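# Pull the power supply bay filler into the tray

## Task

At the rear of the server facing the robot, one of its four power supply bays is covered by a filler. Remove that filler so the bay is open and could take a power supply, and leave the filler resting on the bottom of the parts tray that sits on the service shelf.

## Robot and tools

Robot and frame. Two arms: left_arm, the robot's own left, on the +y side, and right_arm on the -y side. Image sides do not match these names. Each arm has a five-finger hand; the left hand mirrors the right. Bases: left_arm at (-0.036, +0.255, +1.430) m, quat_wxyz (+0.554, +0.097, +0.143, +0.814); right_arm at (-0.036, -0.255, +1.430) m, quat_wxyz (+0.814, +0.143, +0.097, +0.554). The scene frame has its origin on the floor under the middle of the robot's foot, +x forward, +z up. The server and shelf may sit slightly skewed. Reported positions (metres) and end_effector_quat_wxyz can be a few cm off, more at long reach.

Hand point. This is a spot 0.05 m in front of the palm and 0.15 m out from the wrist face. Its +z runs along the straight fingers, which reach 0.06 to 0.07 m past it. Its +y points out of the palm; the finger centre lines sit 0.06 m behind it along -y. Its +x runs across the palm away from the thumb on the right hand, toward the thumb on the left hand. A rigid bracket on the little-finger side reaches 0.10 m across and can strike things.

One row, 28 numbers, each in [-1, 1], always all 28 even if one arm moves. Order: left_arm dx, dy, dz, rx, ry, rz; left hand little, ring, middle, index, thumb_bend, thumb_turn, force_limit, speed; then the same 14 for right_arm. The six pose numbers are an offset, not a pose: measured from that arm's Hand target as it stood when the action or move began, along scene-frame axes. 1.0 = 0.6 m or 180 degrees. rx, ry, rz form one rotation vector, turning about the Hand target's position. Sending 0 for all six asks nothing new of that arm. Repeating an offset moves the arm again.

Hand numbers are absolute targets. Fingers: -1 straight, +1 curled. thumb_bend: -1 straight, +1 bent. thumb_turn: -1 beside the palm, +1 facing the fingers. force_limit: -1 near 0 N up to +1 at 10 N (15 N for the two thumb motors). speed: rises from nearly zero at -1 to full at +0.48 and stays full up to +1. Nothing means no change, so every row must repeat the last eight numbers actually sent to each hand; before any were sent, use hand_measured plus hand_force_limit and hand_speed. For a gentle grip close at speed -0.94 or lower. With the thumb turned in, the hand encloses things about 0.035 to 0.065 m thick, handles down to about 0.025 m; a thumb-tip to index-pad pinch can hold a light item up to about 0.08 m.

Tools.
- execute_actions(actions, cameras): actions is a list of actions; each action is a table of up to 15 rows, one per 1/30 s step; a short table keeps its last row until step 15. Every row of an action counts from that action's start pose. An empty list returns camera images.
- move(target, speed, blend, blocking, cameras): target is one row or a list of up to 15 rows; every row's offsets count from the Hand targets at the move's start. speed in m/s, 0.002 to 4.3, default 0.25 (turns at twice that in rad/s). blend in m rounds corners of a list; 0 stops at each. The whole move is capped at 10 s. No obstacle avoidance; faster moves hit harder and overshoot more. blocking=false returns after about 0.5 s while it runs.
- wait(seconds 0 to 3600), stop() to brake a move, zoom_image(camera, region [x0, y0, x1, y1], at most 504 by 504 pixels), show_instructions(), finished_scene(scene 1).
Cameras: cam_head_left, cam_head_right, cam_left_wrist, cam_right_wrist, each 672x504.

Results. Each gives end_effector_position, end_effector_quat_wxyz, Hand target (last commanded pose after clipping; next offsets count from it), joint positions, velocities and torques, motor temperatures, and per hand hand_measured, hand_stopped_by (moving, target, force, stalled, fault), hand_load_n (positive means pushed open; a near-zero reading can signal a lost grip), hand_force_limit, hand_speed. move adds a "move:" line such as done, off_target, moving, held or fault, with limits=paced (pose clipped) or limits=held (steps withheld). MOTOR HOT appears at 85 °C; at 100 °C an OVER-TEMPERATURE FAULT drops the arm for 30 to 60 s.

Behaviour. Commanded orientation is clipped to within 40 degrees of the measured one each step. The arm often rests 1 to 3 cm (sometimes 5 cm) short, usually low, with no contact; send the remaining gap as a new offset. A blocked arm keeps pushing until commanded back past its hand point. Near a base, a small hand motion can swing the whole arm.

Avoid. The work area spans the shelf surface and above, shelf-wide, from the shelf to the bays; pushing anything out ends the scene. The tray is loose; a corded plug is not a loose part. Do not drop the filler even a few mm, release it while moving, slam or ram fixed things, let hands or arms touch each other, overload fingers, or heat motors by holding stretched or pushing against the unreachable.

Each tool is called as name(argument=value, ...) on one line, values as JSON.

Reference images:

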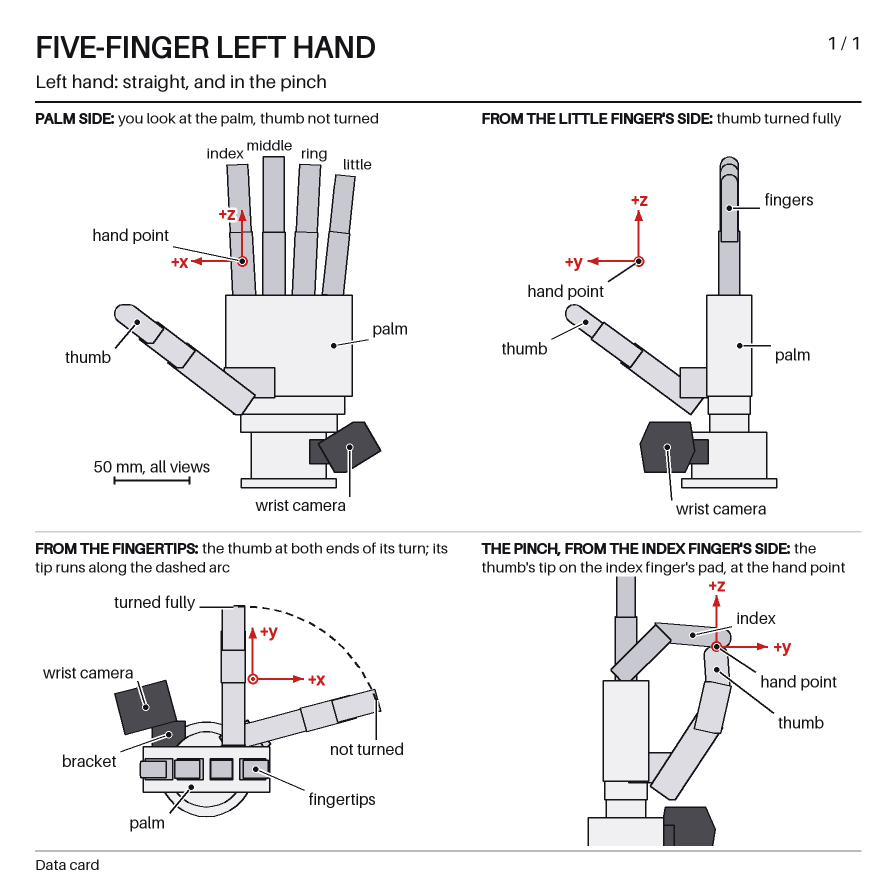

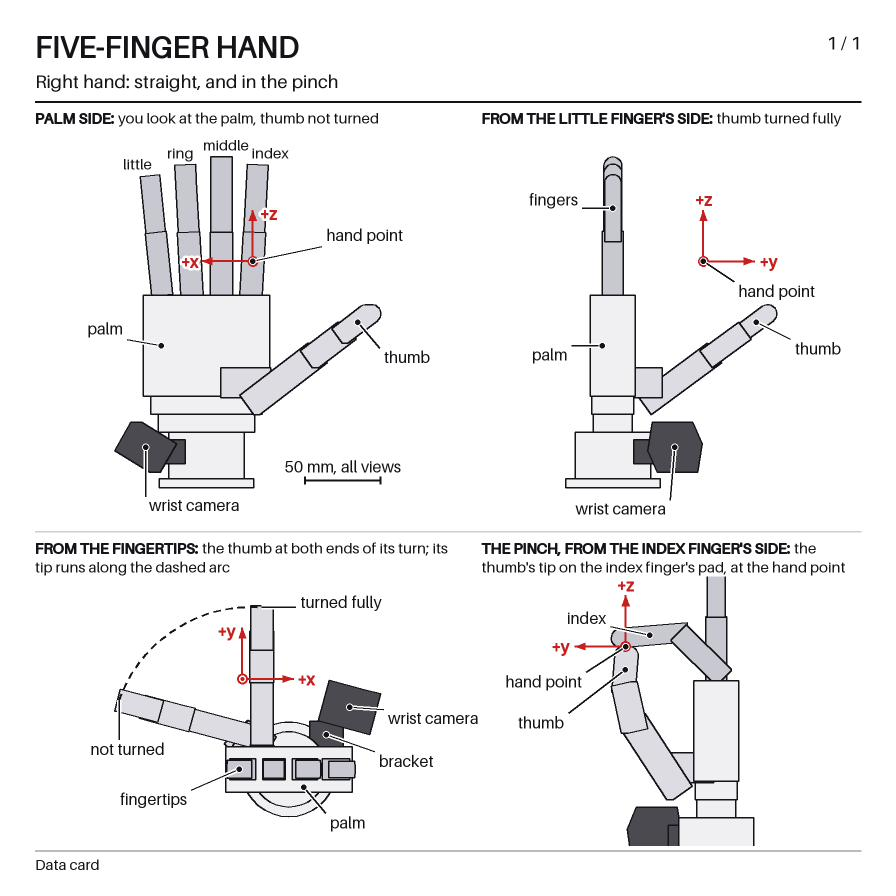

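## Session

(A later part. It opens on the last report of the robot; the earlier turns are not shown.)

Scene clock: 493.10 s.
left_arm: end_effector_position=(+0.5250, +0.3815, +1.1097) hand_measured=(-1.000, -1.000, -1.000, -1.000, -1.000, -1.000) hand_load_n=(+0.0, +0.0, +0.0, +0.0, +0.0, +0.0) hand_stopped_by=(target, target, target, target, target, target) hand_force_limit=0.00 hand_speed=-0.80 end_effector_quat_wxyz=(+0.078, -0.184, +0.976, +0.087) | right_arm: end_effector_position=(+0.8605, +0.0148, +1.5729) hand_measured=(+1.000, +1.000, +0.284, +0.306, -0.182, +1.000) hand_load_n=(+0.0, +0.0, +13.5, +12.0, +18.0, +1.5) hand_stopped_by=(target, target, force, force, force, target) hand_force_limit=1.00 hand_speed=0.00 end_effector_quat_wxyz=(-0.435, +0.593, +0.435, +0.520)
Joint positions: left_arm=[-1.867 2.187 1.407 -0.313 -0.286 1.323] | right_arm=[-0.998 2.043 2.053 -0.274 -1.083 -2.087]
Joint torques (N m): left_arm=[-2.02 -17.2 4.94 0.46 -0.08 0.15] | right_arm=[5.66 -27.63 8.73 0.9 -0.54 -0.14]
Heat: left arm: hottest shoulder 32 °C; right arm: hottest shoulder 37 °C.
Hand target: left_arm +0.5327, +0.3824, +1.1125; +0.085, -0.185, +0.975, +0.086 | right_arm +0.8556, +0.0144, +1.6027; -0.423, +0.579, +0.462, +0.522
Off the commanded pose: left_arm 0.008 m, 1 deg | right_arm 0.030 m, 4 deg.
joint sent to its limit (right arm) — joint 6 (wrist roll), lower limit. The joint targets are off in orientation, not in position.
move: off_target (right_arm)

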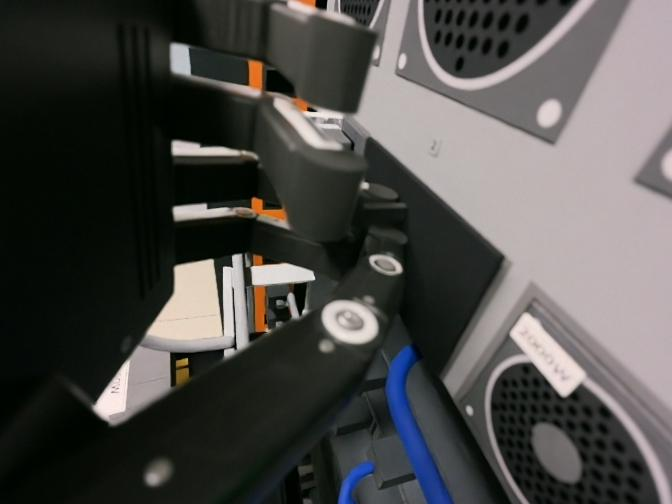

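move(target=[0,0,0,0,0,0,-1,-1,-1,-1,-1,-1,0,-0.8,-0.010,0,0.0,0,0,0,1,1,0.88,0.88,-0.12,1,1.0,0.0], speed=0.012, cameras=["cam_right_wrist"])

zoom_image(camera="cam_right_wrist", region=[300, 130, 460, 290])

zoom_image(camera="cam_right_wrist", region=[360, 120, 560, 380])

Scene clock: 495.40 s.
left_arm: end_effector_position=(+0.5250, +0.3815, +1.1097) hand_measured=(-1.000, -1.000, -1.000, -1.000, -1.000, -1.000) hand_load_n=(+0.0, +0.0, +0.0, +0.0, +0.0, +0.0) hand_stopped_by=(target, target, target, target, target, target) hand_force_limit=0.00 hand_speed=-0.80 end_effector_quat_wxyz=(+0.078, -0.184, +0.976, +0.087) | right_arm: end_effector_position=(+0.8582, +0.0150, +1.5727) hand_measured=(+1.000, +1.000, +0.284, +0.306, -0.182, +1.000) hand_load_n=(+0.0, +0.0, +13.0, +12.0, +18.5, +1.5) hand_stopped_by=(target, target, force, force, force, target) hand_force_limit=1.00 hand_speed=0.00 end_effector_quat_wxyz=(-0.430, +0.592, +0.436, +0.523)
Joint positions: left_arm=[-1.867 2.187 1.407 -0.313 -0.286 1.323] | right_arm=[-0.996 2.031 2.028 -0.251 -1.074 -2.089]
Joint torques (N m): left_arm=[-1.96 -17.08 4.96 0.46 -0.09 0.16] | right_arm=[5.48 -28.04 8.17 0.68 -0.85 -0.08]
Heat: left arm: hottest shoulder 32 °C; right arm: hottest shoulder 37 °C.
Hand target: left_arm +0.5327, +0.3824, +1.1125; +0.085, -0.185, +0.975, +0.086 | right_arm +0.8494, +0.0146, +1.6026; -0.423, +0.579, +0.462, +0.522
Off the commanded pose: left_arm 0.008 m, 1 deg | right_arm 0.031 m, 3 deg.
joint sent to its limit (right arm) — joint 6 (wrist roll), lower limit. The joint targets still meet the commanded pose.
move: off_target (right_arm)

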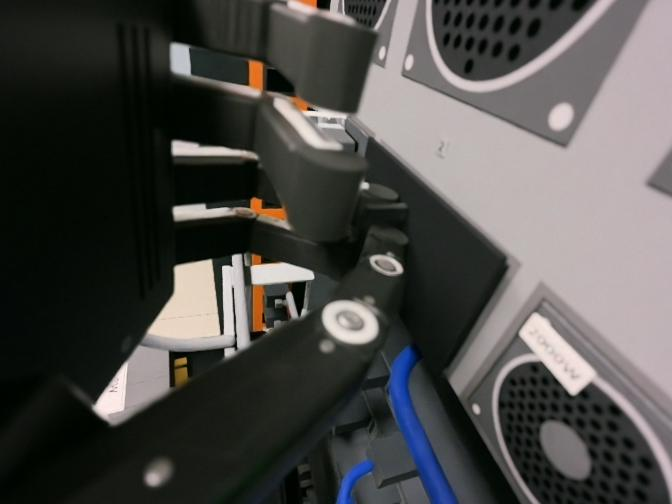

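Scaled by 3.150 from the camera's image (finer frame: 960x720).

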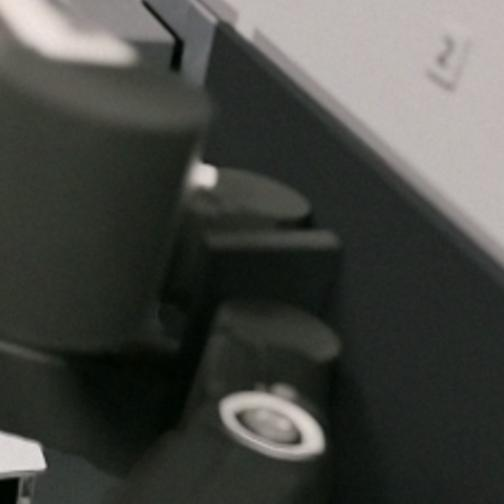

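Scaled by 1.938 from the camera's image (finer frame: 960x720).

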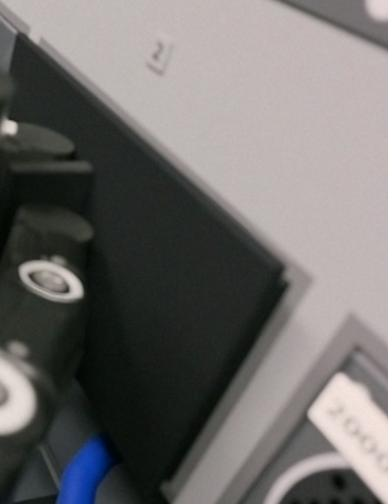

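move(target=[0,0,0,0,0,0,-1,-1,-1,-1,-1,-1,0,-0.8,-0.007,0,0.0,0,0,0,1,1,0.88,0.88,-0.12,1,1.0,0.0], speed=0.02, cameras=["cam_right_wrist"])

zoom_image(camera="cam_right_wrist", region=[300, 130, 460, 290])

zoom_image(camera="cam_right_wrist", region=[360, 120, 560, 380])

Scene clock: 497.07 s.
left_arm: end_effector_position=(+0.5250, +0.3815, +1.1097) hand_measured=(-1.000, -1.000, -1.000, -1.000, -1.000, -1.000) hand_load_n=(+0.0, +0.0, +0.0, +0.0, +0.0, +0.0) hand_stopped_by=(target, target, target, target, target, target) hand_force_limit=0.00 hand_speed=-0.80 end_effector_quat_wxyz=(+0.078, -0.184, +0.976, +0.087) | right_arm: end_effector_position=(+0.8519, +0.0152, +1.5726) hand_measured=(+1.000, +1.000, +0.284, +0.306, -0.182, +1.000) hand_load_n=(+0.0, +0.0, +12.5, +11.5, +18.5, +1.5) hand_stopped_by=(target, target, force, force, force, target) hand_force_limit=1.00 hand_speed=0.00 end_effector_quat_wxyz=(-0.431, +0.591, +0.437, +0.523)
Joint positions: left_arm=[-1.867 2.187 1.407 -0.313 -0.286 1.323] | right_arm=[-0.995 2.014 1.997 -0.24 -1.076 -2.093]
Joint torques (N m): left_arm=[-2.08 -17.14 4.96 0.46 -0.09 0.15] | right_arm=[5.77 -28.04 8.75 0.68 -0.71 -0.05]
Heat: left arm: hottest shoulder 32 °C; right arm: hottest shoulder 37 °C.
Hand target: left_arm +0.5327, +0.3824, +1.1125; +0.085, -0.185, +0.975, +0.086 | right_arm +0.8453, +0.0145, +1.6025; -0.423, +0.579, +0.462, +0.522
Off the commanded pose: left_arm 0.008 m, 1 deg | right_arm 0.031 m, 3 deg.
joint sent to its limit (right arm) — joint 6 (wrist roll), lower limit. The joint targets still meet the commanded pose.
move: off_target (right_arm)

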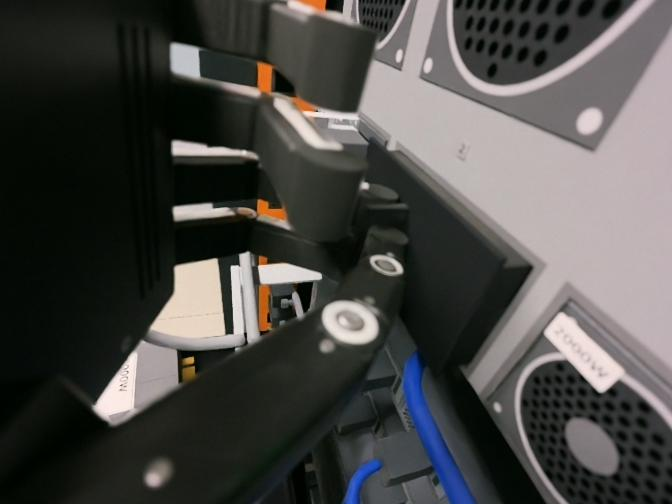

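Scaled by 3.150 from the camera's image (finer frame: 960x720).

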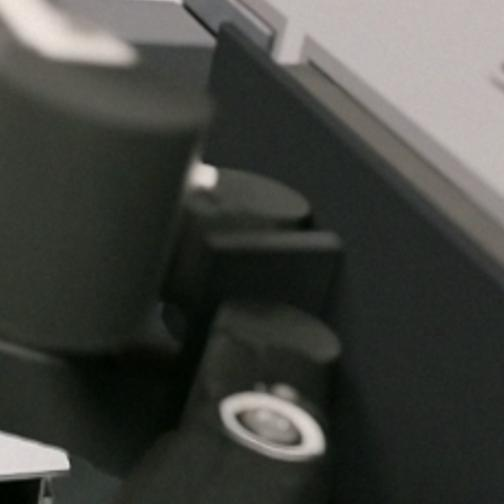

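Scaled by 1.938 from the camera's image (finer frame: 960x720).

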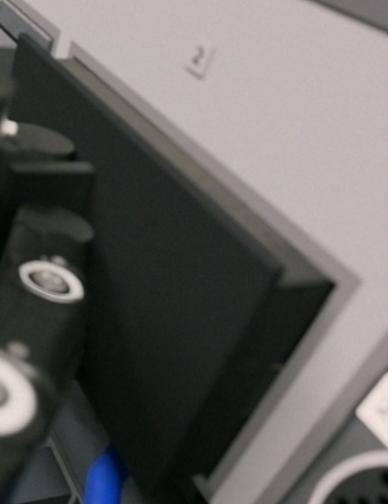

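move(target=[0,0,0,0,0,0,-1,-1,-1,-1,-1,-1,0,-0.8,-0.02,0,0.0,0,0,0,1,1,0.88,0.88,-0.12,1,1.0,0.0], speed=0.02, cameras=["cam_right_wrist"])

zoom_image(camera="cam_right_wrist", region=[300, 130, 460, 290])

Scene clock: 498.70 s.
left_arm: end_effector_position=(+0.5250, +0.3815, +1.1097) hand_measured=(-1.000, -1.000, -1.000, -1.000, -1.000, -1.000) hand_load_n=(+0.0, +0.0, +0.0, +0.0, +0.0, +0.0) hand_stopped_by=(target, target, target, target, target, target) hand_force_limit=0.00 hand_speed=-0.80 end_effector_quat_wxyz=(+0.078, -0.184, +0.976, +0.087) | right_arm: end_effector_position=(+0.8375, +0.0132, +1.5727) hand_measured=(+1.000, +1.000, +0.284, +0.306, -0.182, +1.000) hand_load_n=(+0.0, +0.0, +12.5, +11.0, +18.5, +1.5) hand_stopped_by=(target, target, force, force, force, target) hand_force_limit=1.00 hand_speed=0.00 end_effector_quat_wxyz=(-0.435, +0.593, +0.436, +0.519)
Joint positions: left_arm=[-1.867 2.187 1.407 -0.313 -0.286 1.323] | right_arm=[-0.995 1.975 1.93 -0.225 -1.079 -2.093]
Joint torques (N m): left_arm=[-2.08 -17.14 5 0.44 -0.09 0.15] | right_arm=[6.07 -26.93 8.84 0.95 -0.48 -0.07]
Heat: left arm: hottest shoulder 32 °C; right arm: hottest shoulder 38 °C.
Hand target: left_arm +0.5327, +0.3824, +1.1125; +0.085, -0.185, +0.975, +0.086 | right_arm +0.8333, +0.0144, +1.6028; -0.422, +0.579, +0.462, +0.523
Off the commanded pose: left_arm 0.008 m, 1 deg | right_arm 0.030 m, 4 deg.
joint sent to its limit (right arm) — joint 6 (wrist roll), lower limit. The joint targets still meet the commanded pose.
move: off_target (right_arm)

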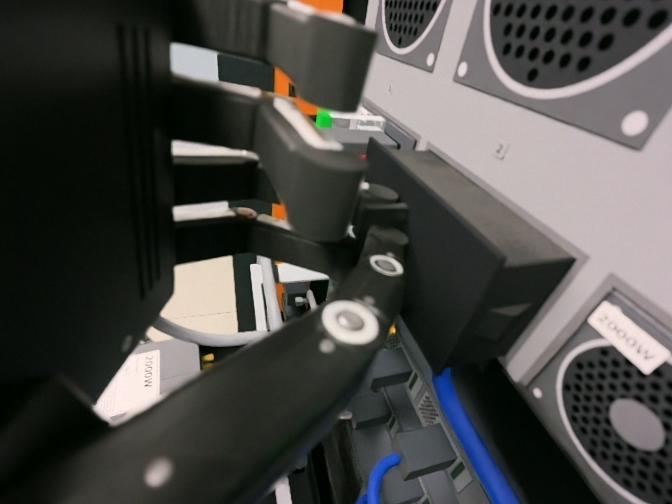

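Scaled by 3.150 from the camera's image (finer frame: 960x720).

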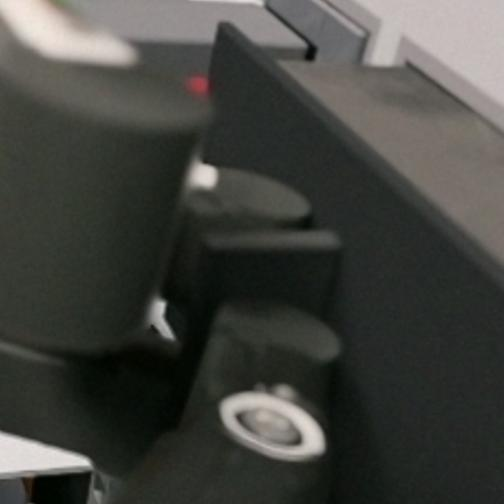

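move(target=[0,0,0,0,0,0,-1,-1,-1,-1,-1,-1,0,-0.8,-0.025,0,0.0,0,0,0,1,1,0.88,0.88,-0.12,1,1.0,0.0], speed=0.03, cameras=["cam_right_wrist","cam_head_left","cam_head_right"])

zoom_image(camera="cam_head_left", region=[300, 0, 520, 160])

Scene clock: 500.10 s.
left_arm: end_effector_position=(+0.5250, +0.3815, +1.1097) hand_measured=(-1.000, -1.000, -1.000, -1.000, -1.000, -1.000) hand_load_n=(+0.0, +0.0, +0.0, +0.0, +0.0, +0.0) hand_stopped_by=(target, target, target, target, target, target) hand_force_limit=0.00 hand_speed=-0.80 end_effector_quat_wxyz=(+0.078, -0.184, +0.976, +0.087) | right_arm: end_effector_position=(+0.8231, +0.0120, +1.5723) hand_measured=(+1.000, +1.000, +0.284, +0.306, -0.182, +1.000) hand_load_n=(+0.0, +0.0, +12.5, +11.0, +18.5, +1.5) hand_stopped_by=(target, target, force, force, force, target) hand_force_limit=1.00 hand_speed=0.00 end_effector_quat_wxyz=(-0.434, +0.594, +0.436, +0.518)
Joint positions: left_arm=[-1.867 2.187 1.407 -0.313 -0.286 1.323] | right_arm=[-0.993 1.936 1.857 -0.192 -1.076 -2.093]
Joint torques (N m): left_arm=[-2.02 -17.14 4.98 0.47 -0.08 0.15] | right_arm=[5.89 -25.99 8.64 0.92 -0.43 -0.05]
Heat: left arm: hottest shoulder 32 °C; right arm: hottest shoulder 38 °C.
Hand target: left_arm +0.5327, +0.3824, +1.1125; +0.085, -0.185, +0.975, +0.086 | right_arm +0.8184, +0.0144, +1.6027; -0.423, +0.579, +0.462, +0.523
Off the commanded pose: left_arm 0.008 m, 1 deg | right_arm 0.031 m, 4 deg.
joint sent to its limit (right arm) — joint 6 (wrist roll), lower limit. The joint targets still meet the commanded pose.
move: off_target (right_arm)
Images, in order (width x height): cam_head_left 672x504, cam_head_right 672x504, cam_right_wrist 672x504.

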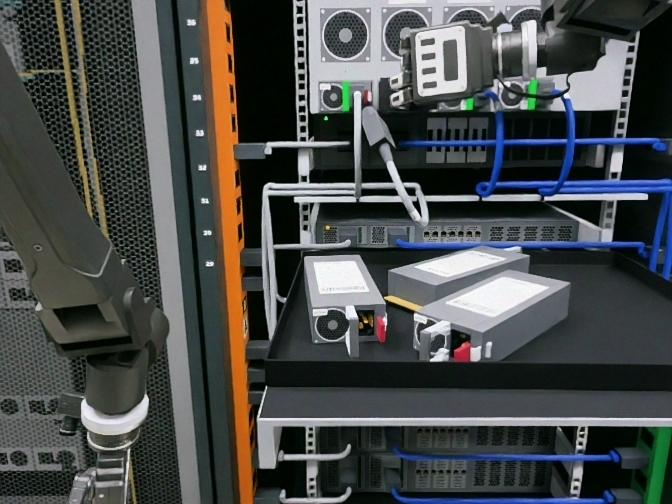

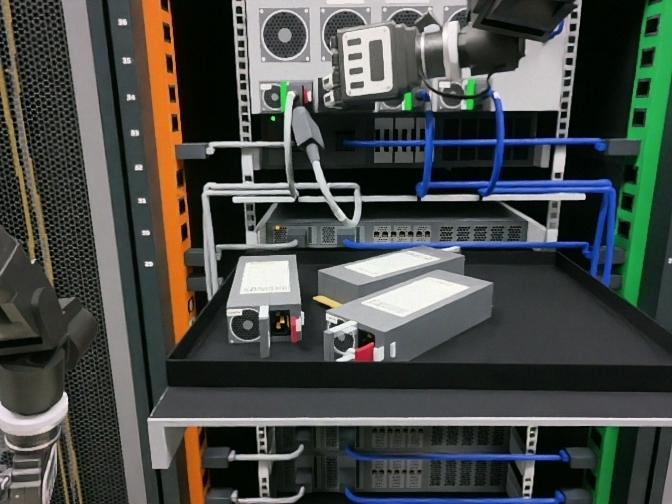

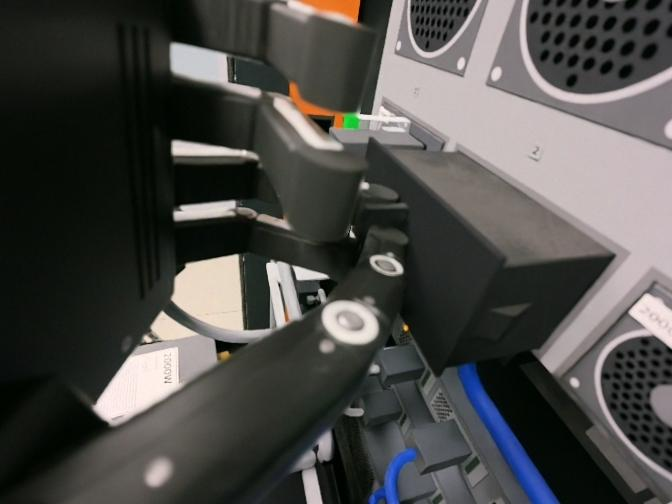

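Scaled by 2.291 from the camera's image (finer frame: 960x720).

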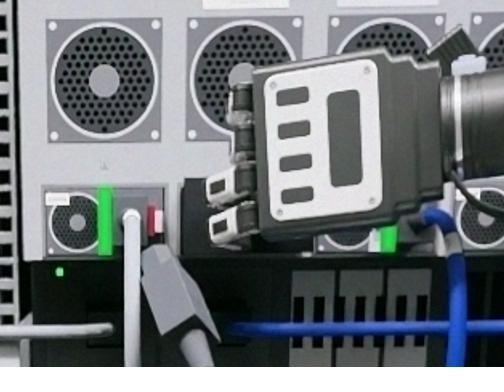

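zoom_image(camera="cam_head_left", region=[330, 60, 430, 170])

zoom_image(camera="cam_head_right", region=[265, 60, 365, 170])

Scaled by 4.582 from the camera's image (finer frame: 960x720).

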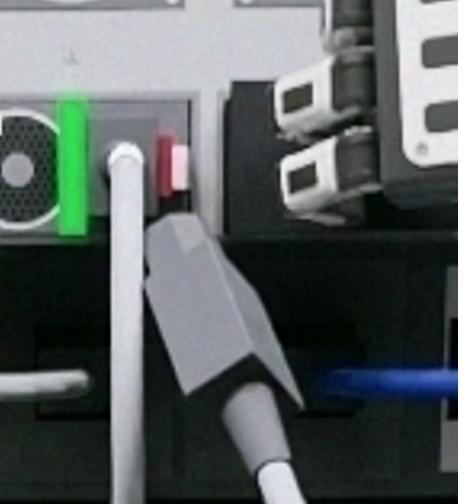

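Scaled by 4.582 from the camera's image (finer frame: 960x720).

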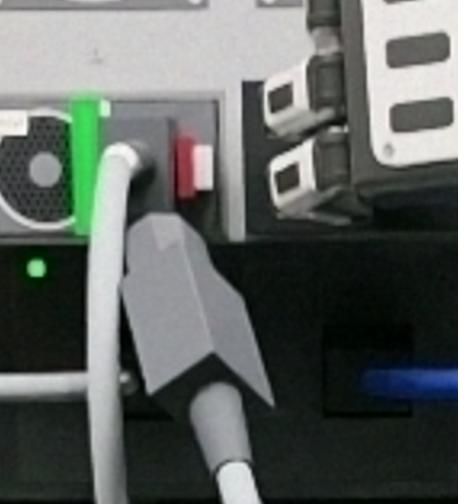

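move(target=[0,0,0,0,0,0,-1,-1,-1,-1,-1,-1,0,-0.8,-0.017,0,0.0,0,0,0,1,1,0.88,0.88,-0.12,1,1.0,0.0], speed=0.03, cameras=["cam_right_wrist","cam_head_left","cam_head_right"])

zoom_image(camera="cam_head_left", region=[330, 60, 430, 170])

zoom_image(camera="cam_head_right", region=[265, 60, 365, 170])

Scene clock: 502.47 s.
left_arm: end_effector_position=(+0.5250, +0.3815, +1.1097) hand_measured=(-1.000, -1.000, -1.000, -1.000, -1.000, -1.000) hand_load_n=(+0.0, +0.0, +0.0, +0.0, -0.5, +0.0) hand_stopped_by=(target, target, target, target, target, target) hand_force_limit=0.00 hand_speed=-0.80 end_effector_quat_wxyz=(+0.078, -0.184, +0.976, +0.087) | right_arm: end_effector_position=(+0.8132, +0.0113, +1.5723) hand_measured=(+1.000, +1.000, +0.284, +0.306, -0.182, +1.000) hand_load_n=(+0.0, +0.0, +12.5, +11.5, +18.5, +1.5) hand_stopped_by=(target, target, force, force, force, target) hand_force_limit=1.00 hand_speed=0.00 end_effector_quat_wxyz=(-0.434, +0.594, +0.436, +0.518)
Joint positions: left_arm=[-1.867 2.187 1.407 -0.313 -0.286 1.323] | right_arm=[-0.991 1.909 1.81 -0.172 -1.073 -2.093]
Joint torques (N m): left_arm=[-1.96 -17.2 4.97 0.44 -0.08 0.16] | right_arm=[5.95 -26.11 8.62 1.03 -0.46 -0.06]
Heat: left arm: hottest shoulder 32 °C; right arm: hottest shoulder 38 °C.
Hand target: left_arm +0.5327, +0.3824, +1.1125; +0.085, -0.185, +0.975, +0.086 | right_arm +0.8081, +0.0146, +1.6028; -0.423, +0.579, +0.462, +0.523
Off the commanded pose: left_arm 0.008 m, 1 deg | right_arm 0.031 m, 4 deg.
joint sent to its limit (right arm) — joint 6 (wrist roll), lower limit. The joint targets still meet the commanded pose.
move: off_target (right_arm)
Images, in order (width x height): cam_head_left 672x504, cam_head_right 672x504, cam_right_wrist 672x504.

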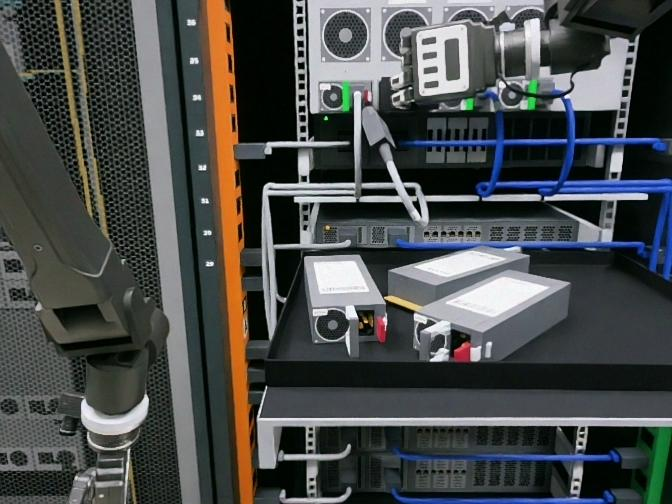

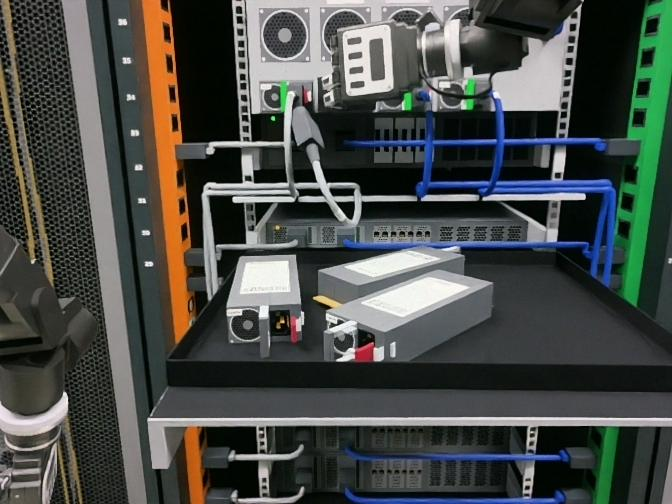

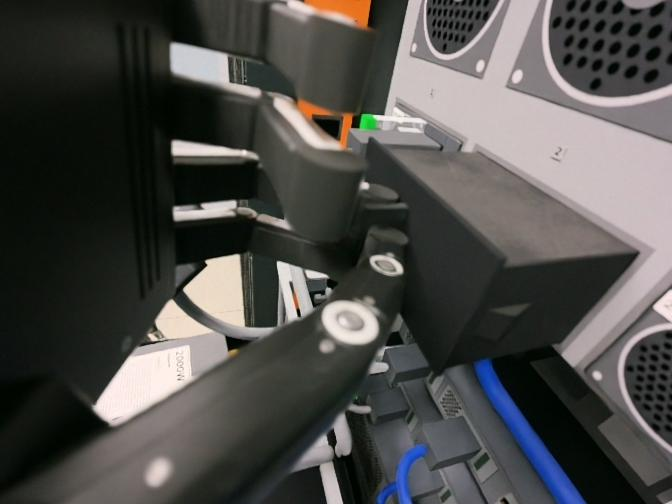

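Scaled by 4.582 from the camera's image (finer frame: 960x720).

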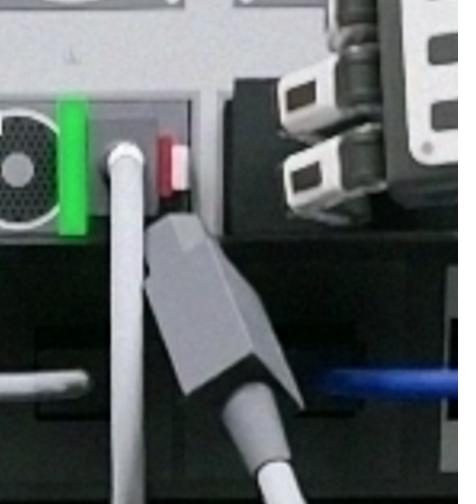

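Scaled by 4.582 from the camera's image (finer frame: 960x720).

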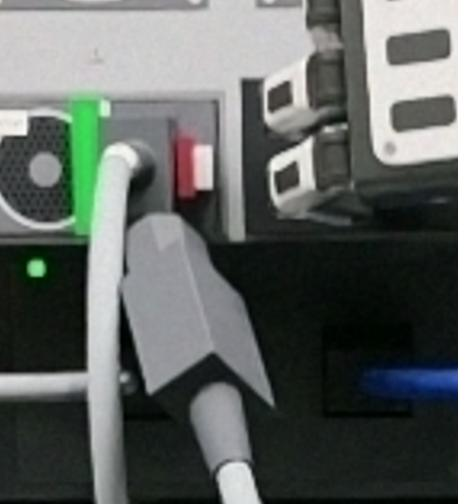

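move(target=[0,0,0,0,0,0,-1,-1,-1,-1,-1,-1,0,-0.8,-0.02,0,0.0,0,0,0,1,1,0.88,0.88,-0.12,1,1.0,0.0], speed=0.03, cameras=["cam_right_wrist","cam_head_left","cam_head_right"])

zoom_image(camera="cam_head_left", region=[330, 60, 430, 170])

Scene clock: 503.77 s.
left_arm: end_effector_position=(+0.5250, +0.3815, +1.1097) hand_measured=(-1.000, -1.000, -1.000, -1.000, -1.000, -1.000) hand_load_n=(-0.5, +0.0, +0.0, +0.0, +0.0, +0.0) hand_stopped_by=(target, target, target, target, target, target) hand_force_limit=0.00 hand_speed=-0.80 end_effector_quat_wxyz=(+0.078, -0.184, +0.976, +0.087) | right_arm: end_effector_position=(+0.8017, +0.0102, +1.5721) hand_measured=(+1.000, +1.000, +0.284, +0.306, -0.182, +1.000) hand_load_n=(+0.0, +0.0, +12.5, +11.5, +18.5, +1.5) hand_stopped_by=(target, target, force, force, force, target) hand_force_limit=1.00 hand_speed=0.00 end_effector_quat_wxyz=(-0.433, +0.595, +0.436, +0.518)
Joint positions: left_arm=[-1.867 2.187 1.407 -0.313 -0.286 1.323] | right_arm=[-0.989 1.879 1.756 -0.149 -1.069 -2.093]
Joint torques (N m): left_arm=[-2.02 -17.2 4.97 0.46 -0.09 0.15] | right_arm=[6.01 -25.52 8.53 1.09 -0.45 -0.04]
Heat: left arm: hottest shoulder 32 °C; right arm: hottest shoulder 38 °C.
Hand target: left_arm +0.5327, +0.3824, +1.1125; +0.085, -0.185, +0.975, +0.086 | right_arm +0.7961, +0.0146, +1.6027; -0.423, +0.579, +0.462, +0.522
Off the commanded pose: left_arm 0.008 m, 1 deg | right_arm 0.032 m, 4 deg.
joint sent to its limit (right arm) — joint 6 (wrist roll), lower limit. The joint targets still meet the commanded pose.
move: off_target (right_arm)
Images, in order (width x height): cam_head_left 672x504, cam_head_right 672x504, cam_right_wrist 672x504.

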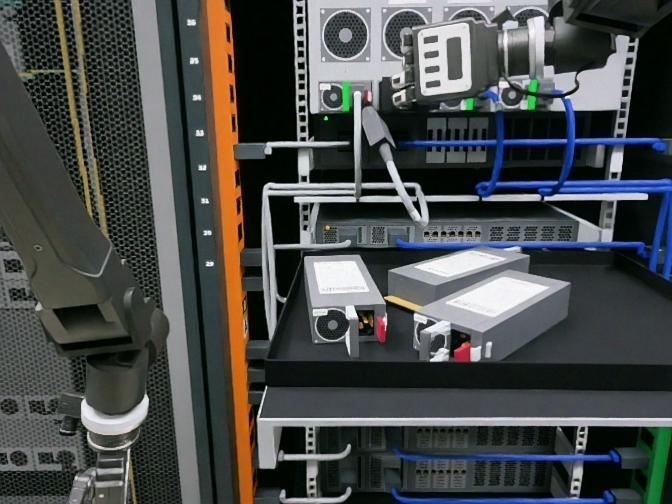

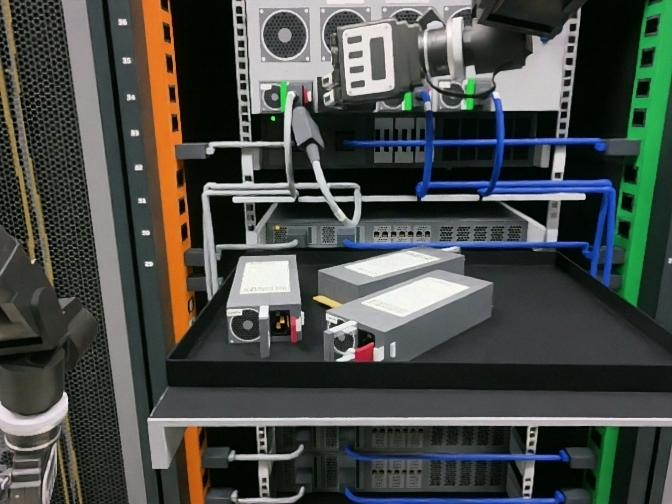

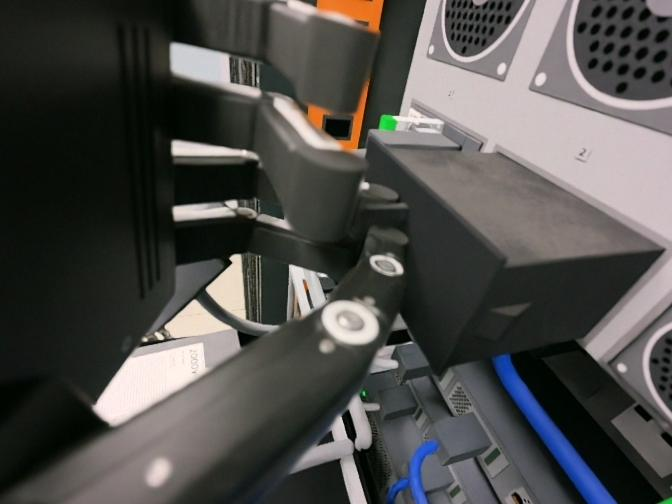

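Scaled by 4.582 from the camera's image (finer frame: 960x720).

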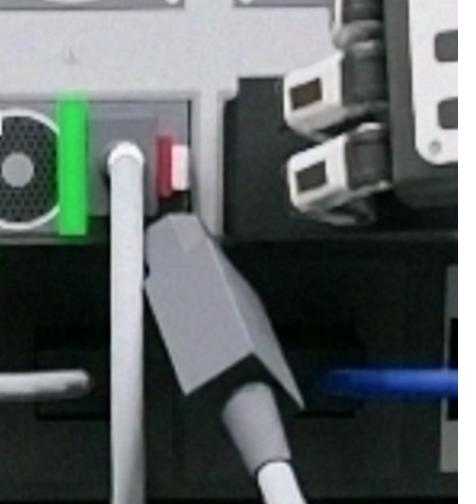

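move(target=[0,0,0,0,0,0,-1,-1,-1,-1,-1,-1,0,-0.8,-0.02,-0.002,0.0,0,0,0,1,1,0.88,0.88,-0.12,1,1.0,0.0], speed=0.03, cameras=["cam_right_wrist","cam_head_left","cam_head_right"])

zoom_image(camera="cam_head_left", region=[330, 60, 430, 170])

Scene clock: 505.07 s.
left_arm: end_effector_position=(+0.5250, +0.3815, +1.1097) hand_measured=(-1.000, -1.000, -1.000, -1.000, -1.000, -1.000) hand_load_n=(+0.0, +0.0, +0.0, +0.0, +0.0, +0.0) hand_stopped_by=(target, target, target, target, target, target) hand_force_limit=0.00 hand_speed=-0.80 end_effector_quat_wxyz=(+0.078, -0.184, +0.976, +0.087) | right_arm: end_effector_position=(+0.7899, +0.0091, +1.5718) hand_measured=(+1.000, +1.000, +0.284, +0.306, -0.182, +1.000) hand_load_n=(+0.0, +0.0, +12.5, +11.5, +19.0, +2.0) hand_stopped_by=(target, target, force, force, force, target) hand_force_limit=1.00 hand_speed=0.00 end_effector_quat_wxyz=(-0.433, +0.596, +0.436, +0.517)
Joint positions: left_arm=[-1.867 2.187 1.407 -0.313 -0.286 1.323] | right_arm=[-0.988 1.85 1.704 -0.127 -1.067 -2.093]
Joint torques (N m): left_arm=[-2.02 -17.2 4.97 0.46 -0.09 0.16] | right_arm=[6.24 -25.29 8.38 1.17 -0.51 -0.05]
Heat: left arm: hottest shoulder 32 °C; right arm: hottest shoulder 38 °C.
Hand target: left_arm +0.5327, +0.3824, +1.1125; +0.085, -0.185, +0.975, +0.086 | right_arm +0.7841, +0.0134, +1.6026; -0.423, +0.579, +0.462, +0.523
Off the commanded pose: left_arm 0.008 m, 1 deg | right_arm 0.032 m, 4 deg.
joint sent to its limit (right arm) — joint 6 (wrist roll), lower limit. The joint targets still meet the commanded pose.
move: off_target (right_arm)
Images, in order (width x height): cam_head_left 672x504, cam_head_right 672x504, cam_right_wrist 672x504.

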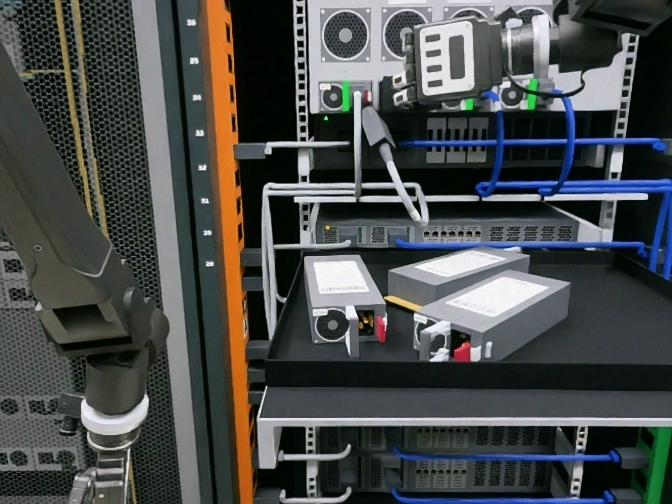

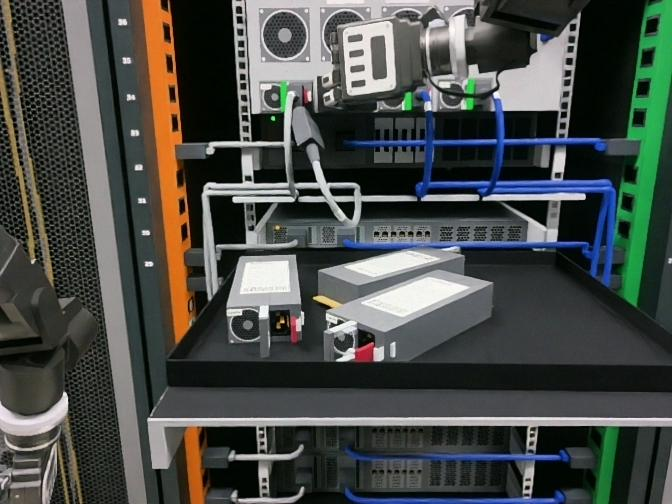

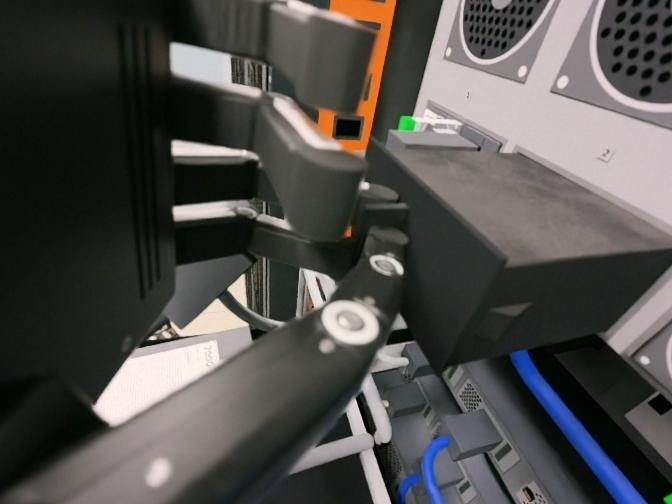

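Scaled by 4.582 from the camera's image (finer frame: 960x720).

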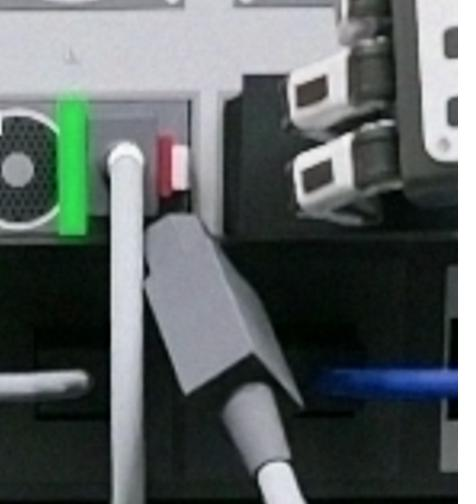

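move(target=[0,0,0,0,0,0,-1,-1,-1,-1,-1,-1,0,-0.8,-0.025,-0.003,0.0,0,0,0,1,1,0.88,0.88,-0.12,1,1.0,0.0], speed=0.03, cameras=["cam_right_wrist","cam_head_left","cam_head_right"])

zoom_image(camera="cam_head_left", region=[330, 60, 430, 170])

Scene clock: 506.47 s.
left_arm: end_effector_position=(+0.5250, +0.3815, +1.1097) hand_measured=(-1.000, -1.000, -1.000, -1.000, -1.000, -1.000) hand_load_n=(+0.0, +0.0, +0.0, +0.0, +0.0, +0.0) hand_stopped_by=(target, target, target, target, target, target) hand_force_limit=0.00 hand_speed=-0.80 end_effector_quat_wxyz=(+0.078, -0.184, +0.976, +0.087) | right_arm: end_effector_position=(+0.7754, +0.0072, +1.5718) hand_measured=(+1.000, +1.000, +0.284, +0.306, -0.182, +1.000) hand_load_n=(+0.0, +0.0, +12.5, +11.0, +18.5, +1.5) hand_stopped_by=(target, target, force, force, force, target) hand_force_limit=1.00 hand_speed=0.00 end_effector_quat_wxyz=(-0.432, +0.596, +0.436, +0.517)
Joint positions: left_arm=[-1.867 2.187 1.407 -0.313 -0.286 1.323] | right_arm=[-0.986 1.814 1.641 -0.1 -1.064 -2.093]
Joint torques (N m): left_arm=[-2.02 -17.14 4.94 0.43 -0.09 0.16] | right_arm=[5.66 -24.47 8.2 0.99 -0.55 -0.06]
Heat: left arm: hottest shoulder 32 °C; right arm: hottest shoulder 38 °C.
Hand target: left_arm +0.5327, +0.3824, +1.1125; +0.085, -0.185, +0.975, +0.086 | right_arm +0.7691, +0.0116, +1.6027; -0.423, +0.579, +0.462, +0.522
Off the commanded pose: left_arm 0.008 m, 1 deg | right_arm 0.032 m, 4 deg.
joint sent to its limit (right arm) — joint 6 (wrist roll), lower limit. The joint targets still meet the commanded pose.
move: off_target (right_arm)
Images, in order (width x height): cam_head_left 672x504, cam_head_right 672x504, cam_right_wrist 672x504.

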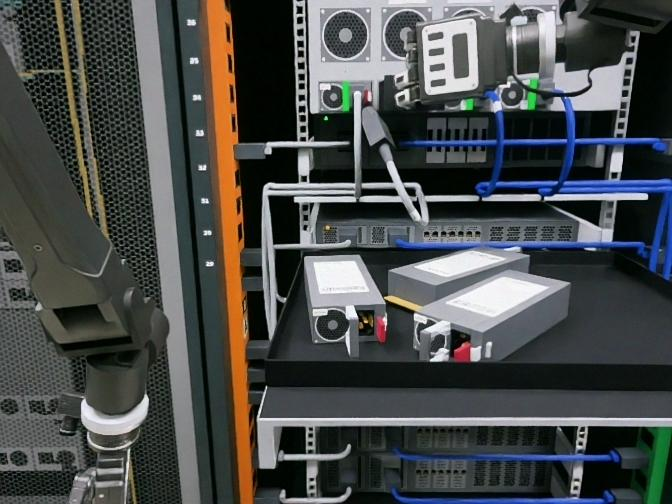

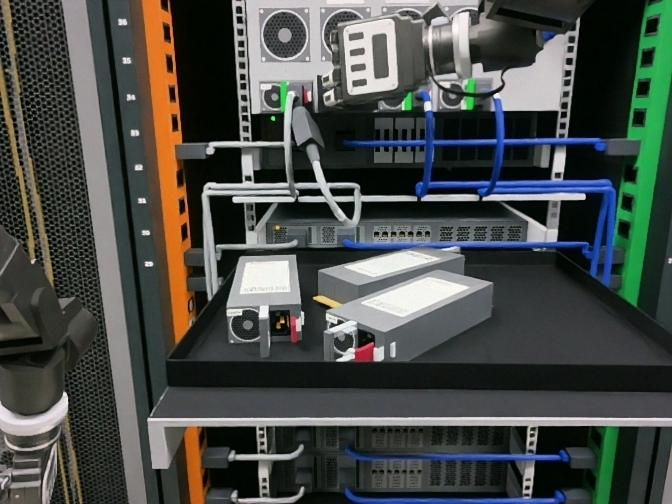

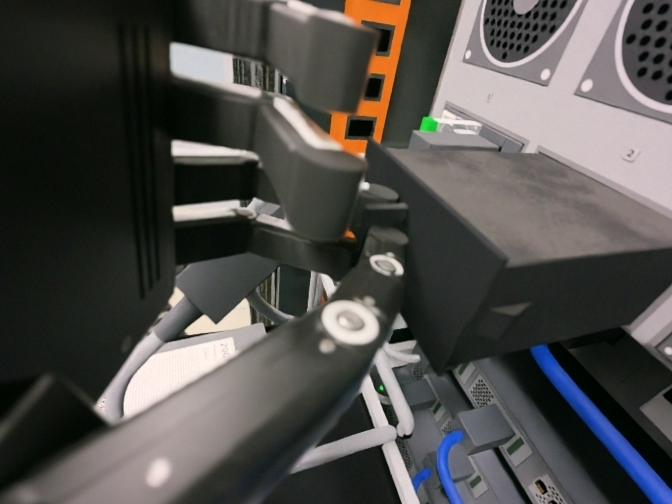

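Scaled by 4.582 from the camera's image (finer frame: 960x720).

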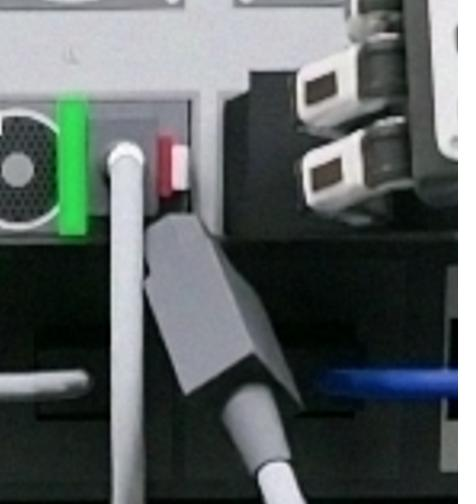

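move(target=[0,0,0,0,0,0,-1,-1,-1,-1,-1,-1,0,-0.8,-0.025,-0.003,0.0,0,0,0,1,1,0.88,0.88,-0.12,1,1.0,0.0], speed=0.03, cameras=["cam_right_wrist","cam_head_left","cam_head_right"])

zoom_image(camera="cam_head_left", region=[330, 60, 430, 170])

zoom_image(camera="cam_head_right", region=[265, 60, 365, 170])

Scene clock: 507.80 s.
left_arm: end_effector_position=(+0.5250, +0.3815, +1.1097) hand_measured=(-1.000, -1.000, -1.000, -1.000, -1.000, -1.000) hand_load_n=(+0.0, +0.0, +0.0, +0.0, +0.0, +0.0) hand_stopped_by=(target, target, target, target, target, target) hand_force_limit=0.00 hand_speed=-0.80 end_effector_quat_wxyz=(+0.078, -0.184, +0.976, +0.087) | right_arm: end_effector_position=(+0.7598, +0.0043, +1.5717) hand_measured=(+1.000, +1.000, +0.284, +0.306, -0.182, +1.000) hand_load_n=(+0.0, +0.0, +12.5, +10.5, +19.0, +2.0) hand_stopped_by=(target, target, force, force, force, target) hand_force_limit=1.00 hand_speed=0.00 end_effector_quat_wxyz=(-0.432, +0.598, +0.436, +0.516)
Joint positions: left_arm=[-1.867 2.187 1.407 -0.313 -0.286 1.323] | right_arm=[-0.986 1.776 1.578 -0.078 -1.062 -2.093]
Joint torques (N m): left_arm=[-2.08 -17.03 4.96 0.47 -0.08 0.16] | right_arm=[5.89 -23.71 8.42 1.22 -0.56 -0.08]
Heat: left arm: hottest shoulder 32 °C; right arm: hottest shoulder 38 °C.
Hand target: left_arm +0.5327, +0.3824, +1.1125; +0.085, -0.185, +0.975, +0.086 | right_arm +0.7541, +0.0098, +1.6026; -0.423, +0.579, +0.462, +0.522
Off the commanded pose: left_arm 0.008 m, 1 deg | right_arm 0.032 m, 4 deg.
joint sent to its limit (right arm) — joint 6 (wrist roll), lower limit. The joint targets still meet the commanded pose.
move: off_target (right_arm)
Images, in order (width x height): cam_head_left 672x504, cam_head_right 672x504, cam_right_wrist 672x504.

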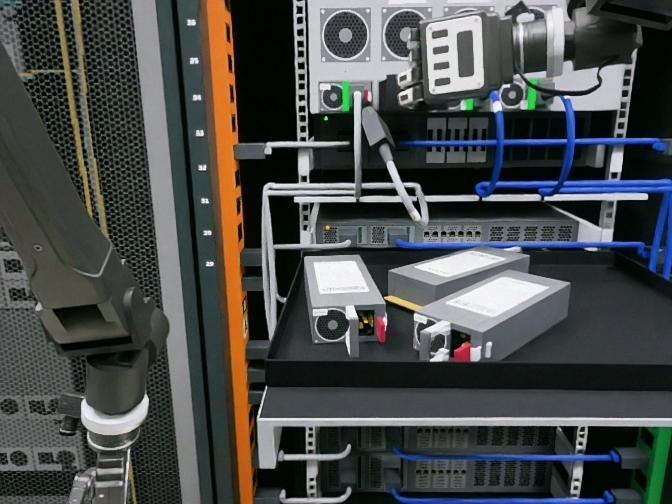

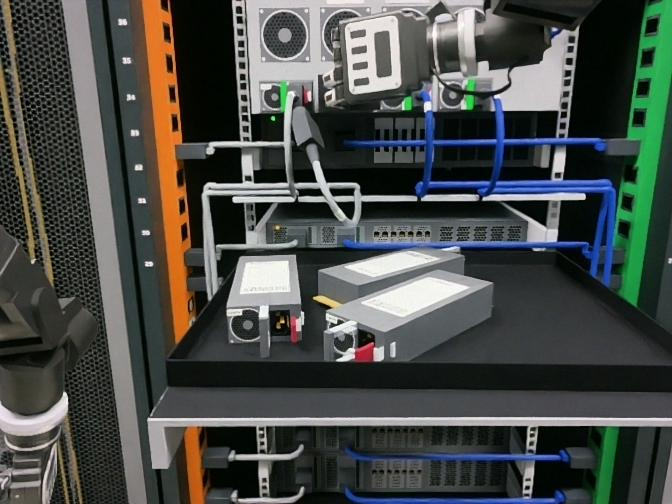

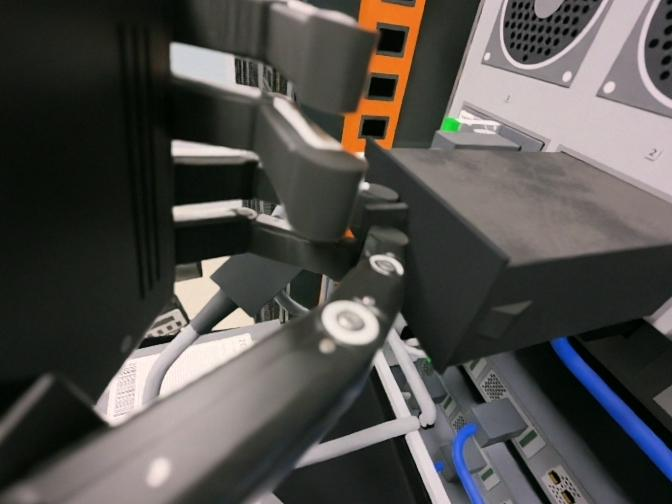

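Scaled by 4.582 from the camera's image (finer frame: 960x720).

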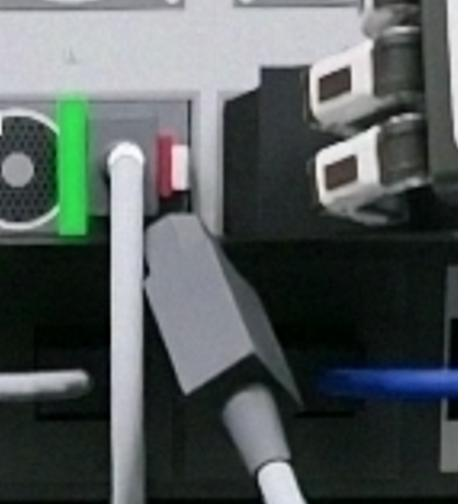

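Scaled by 4.582 from the camera's image (finer frame: 960x720).

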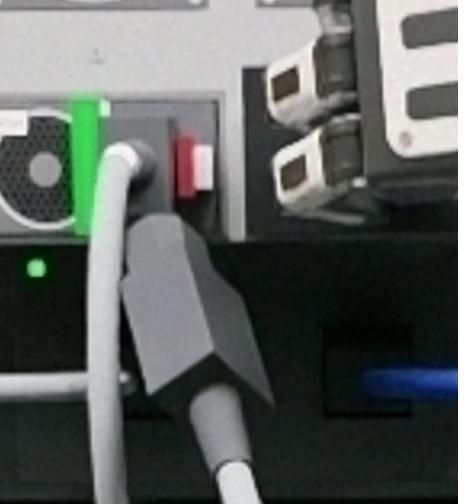

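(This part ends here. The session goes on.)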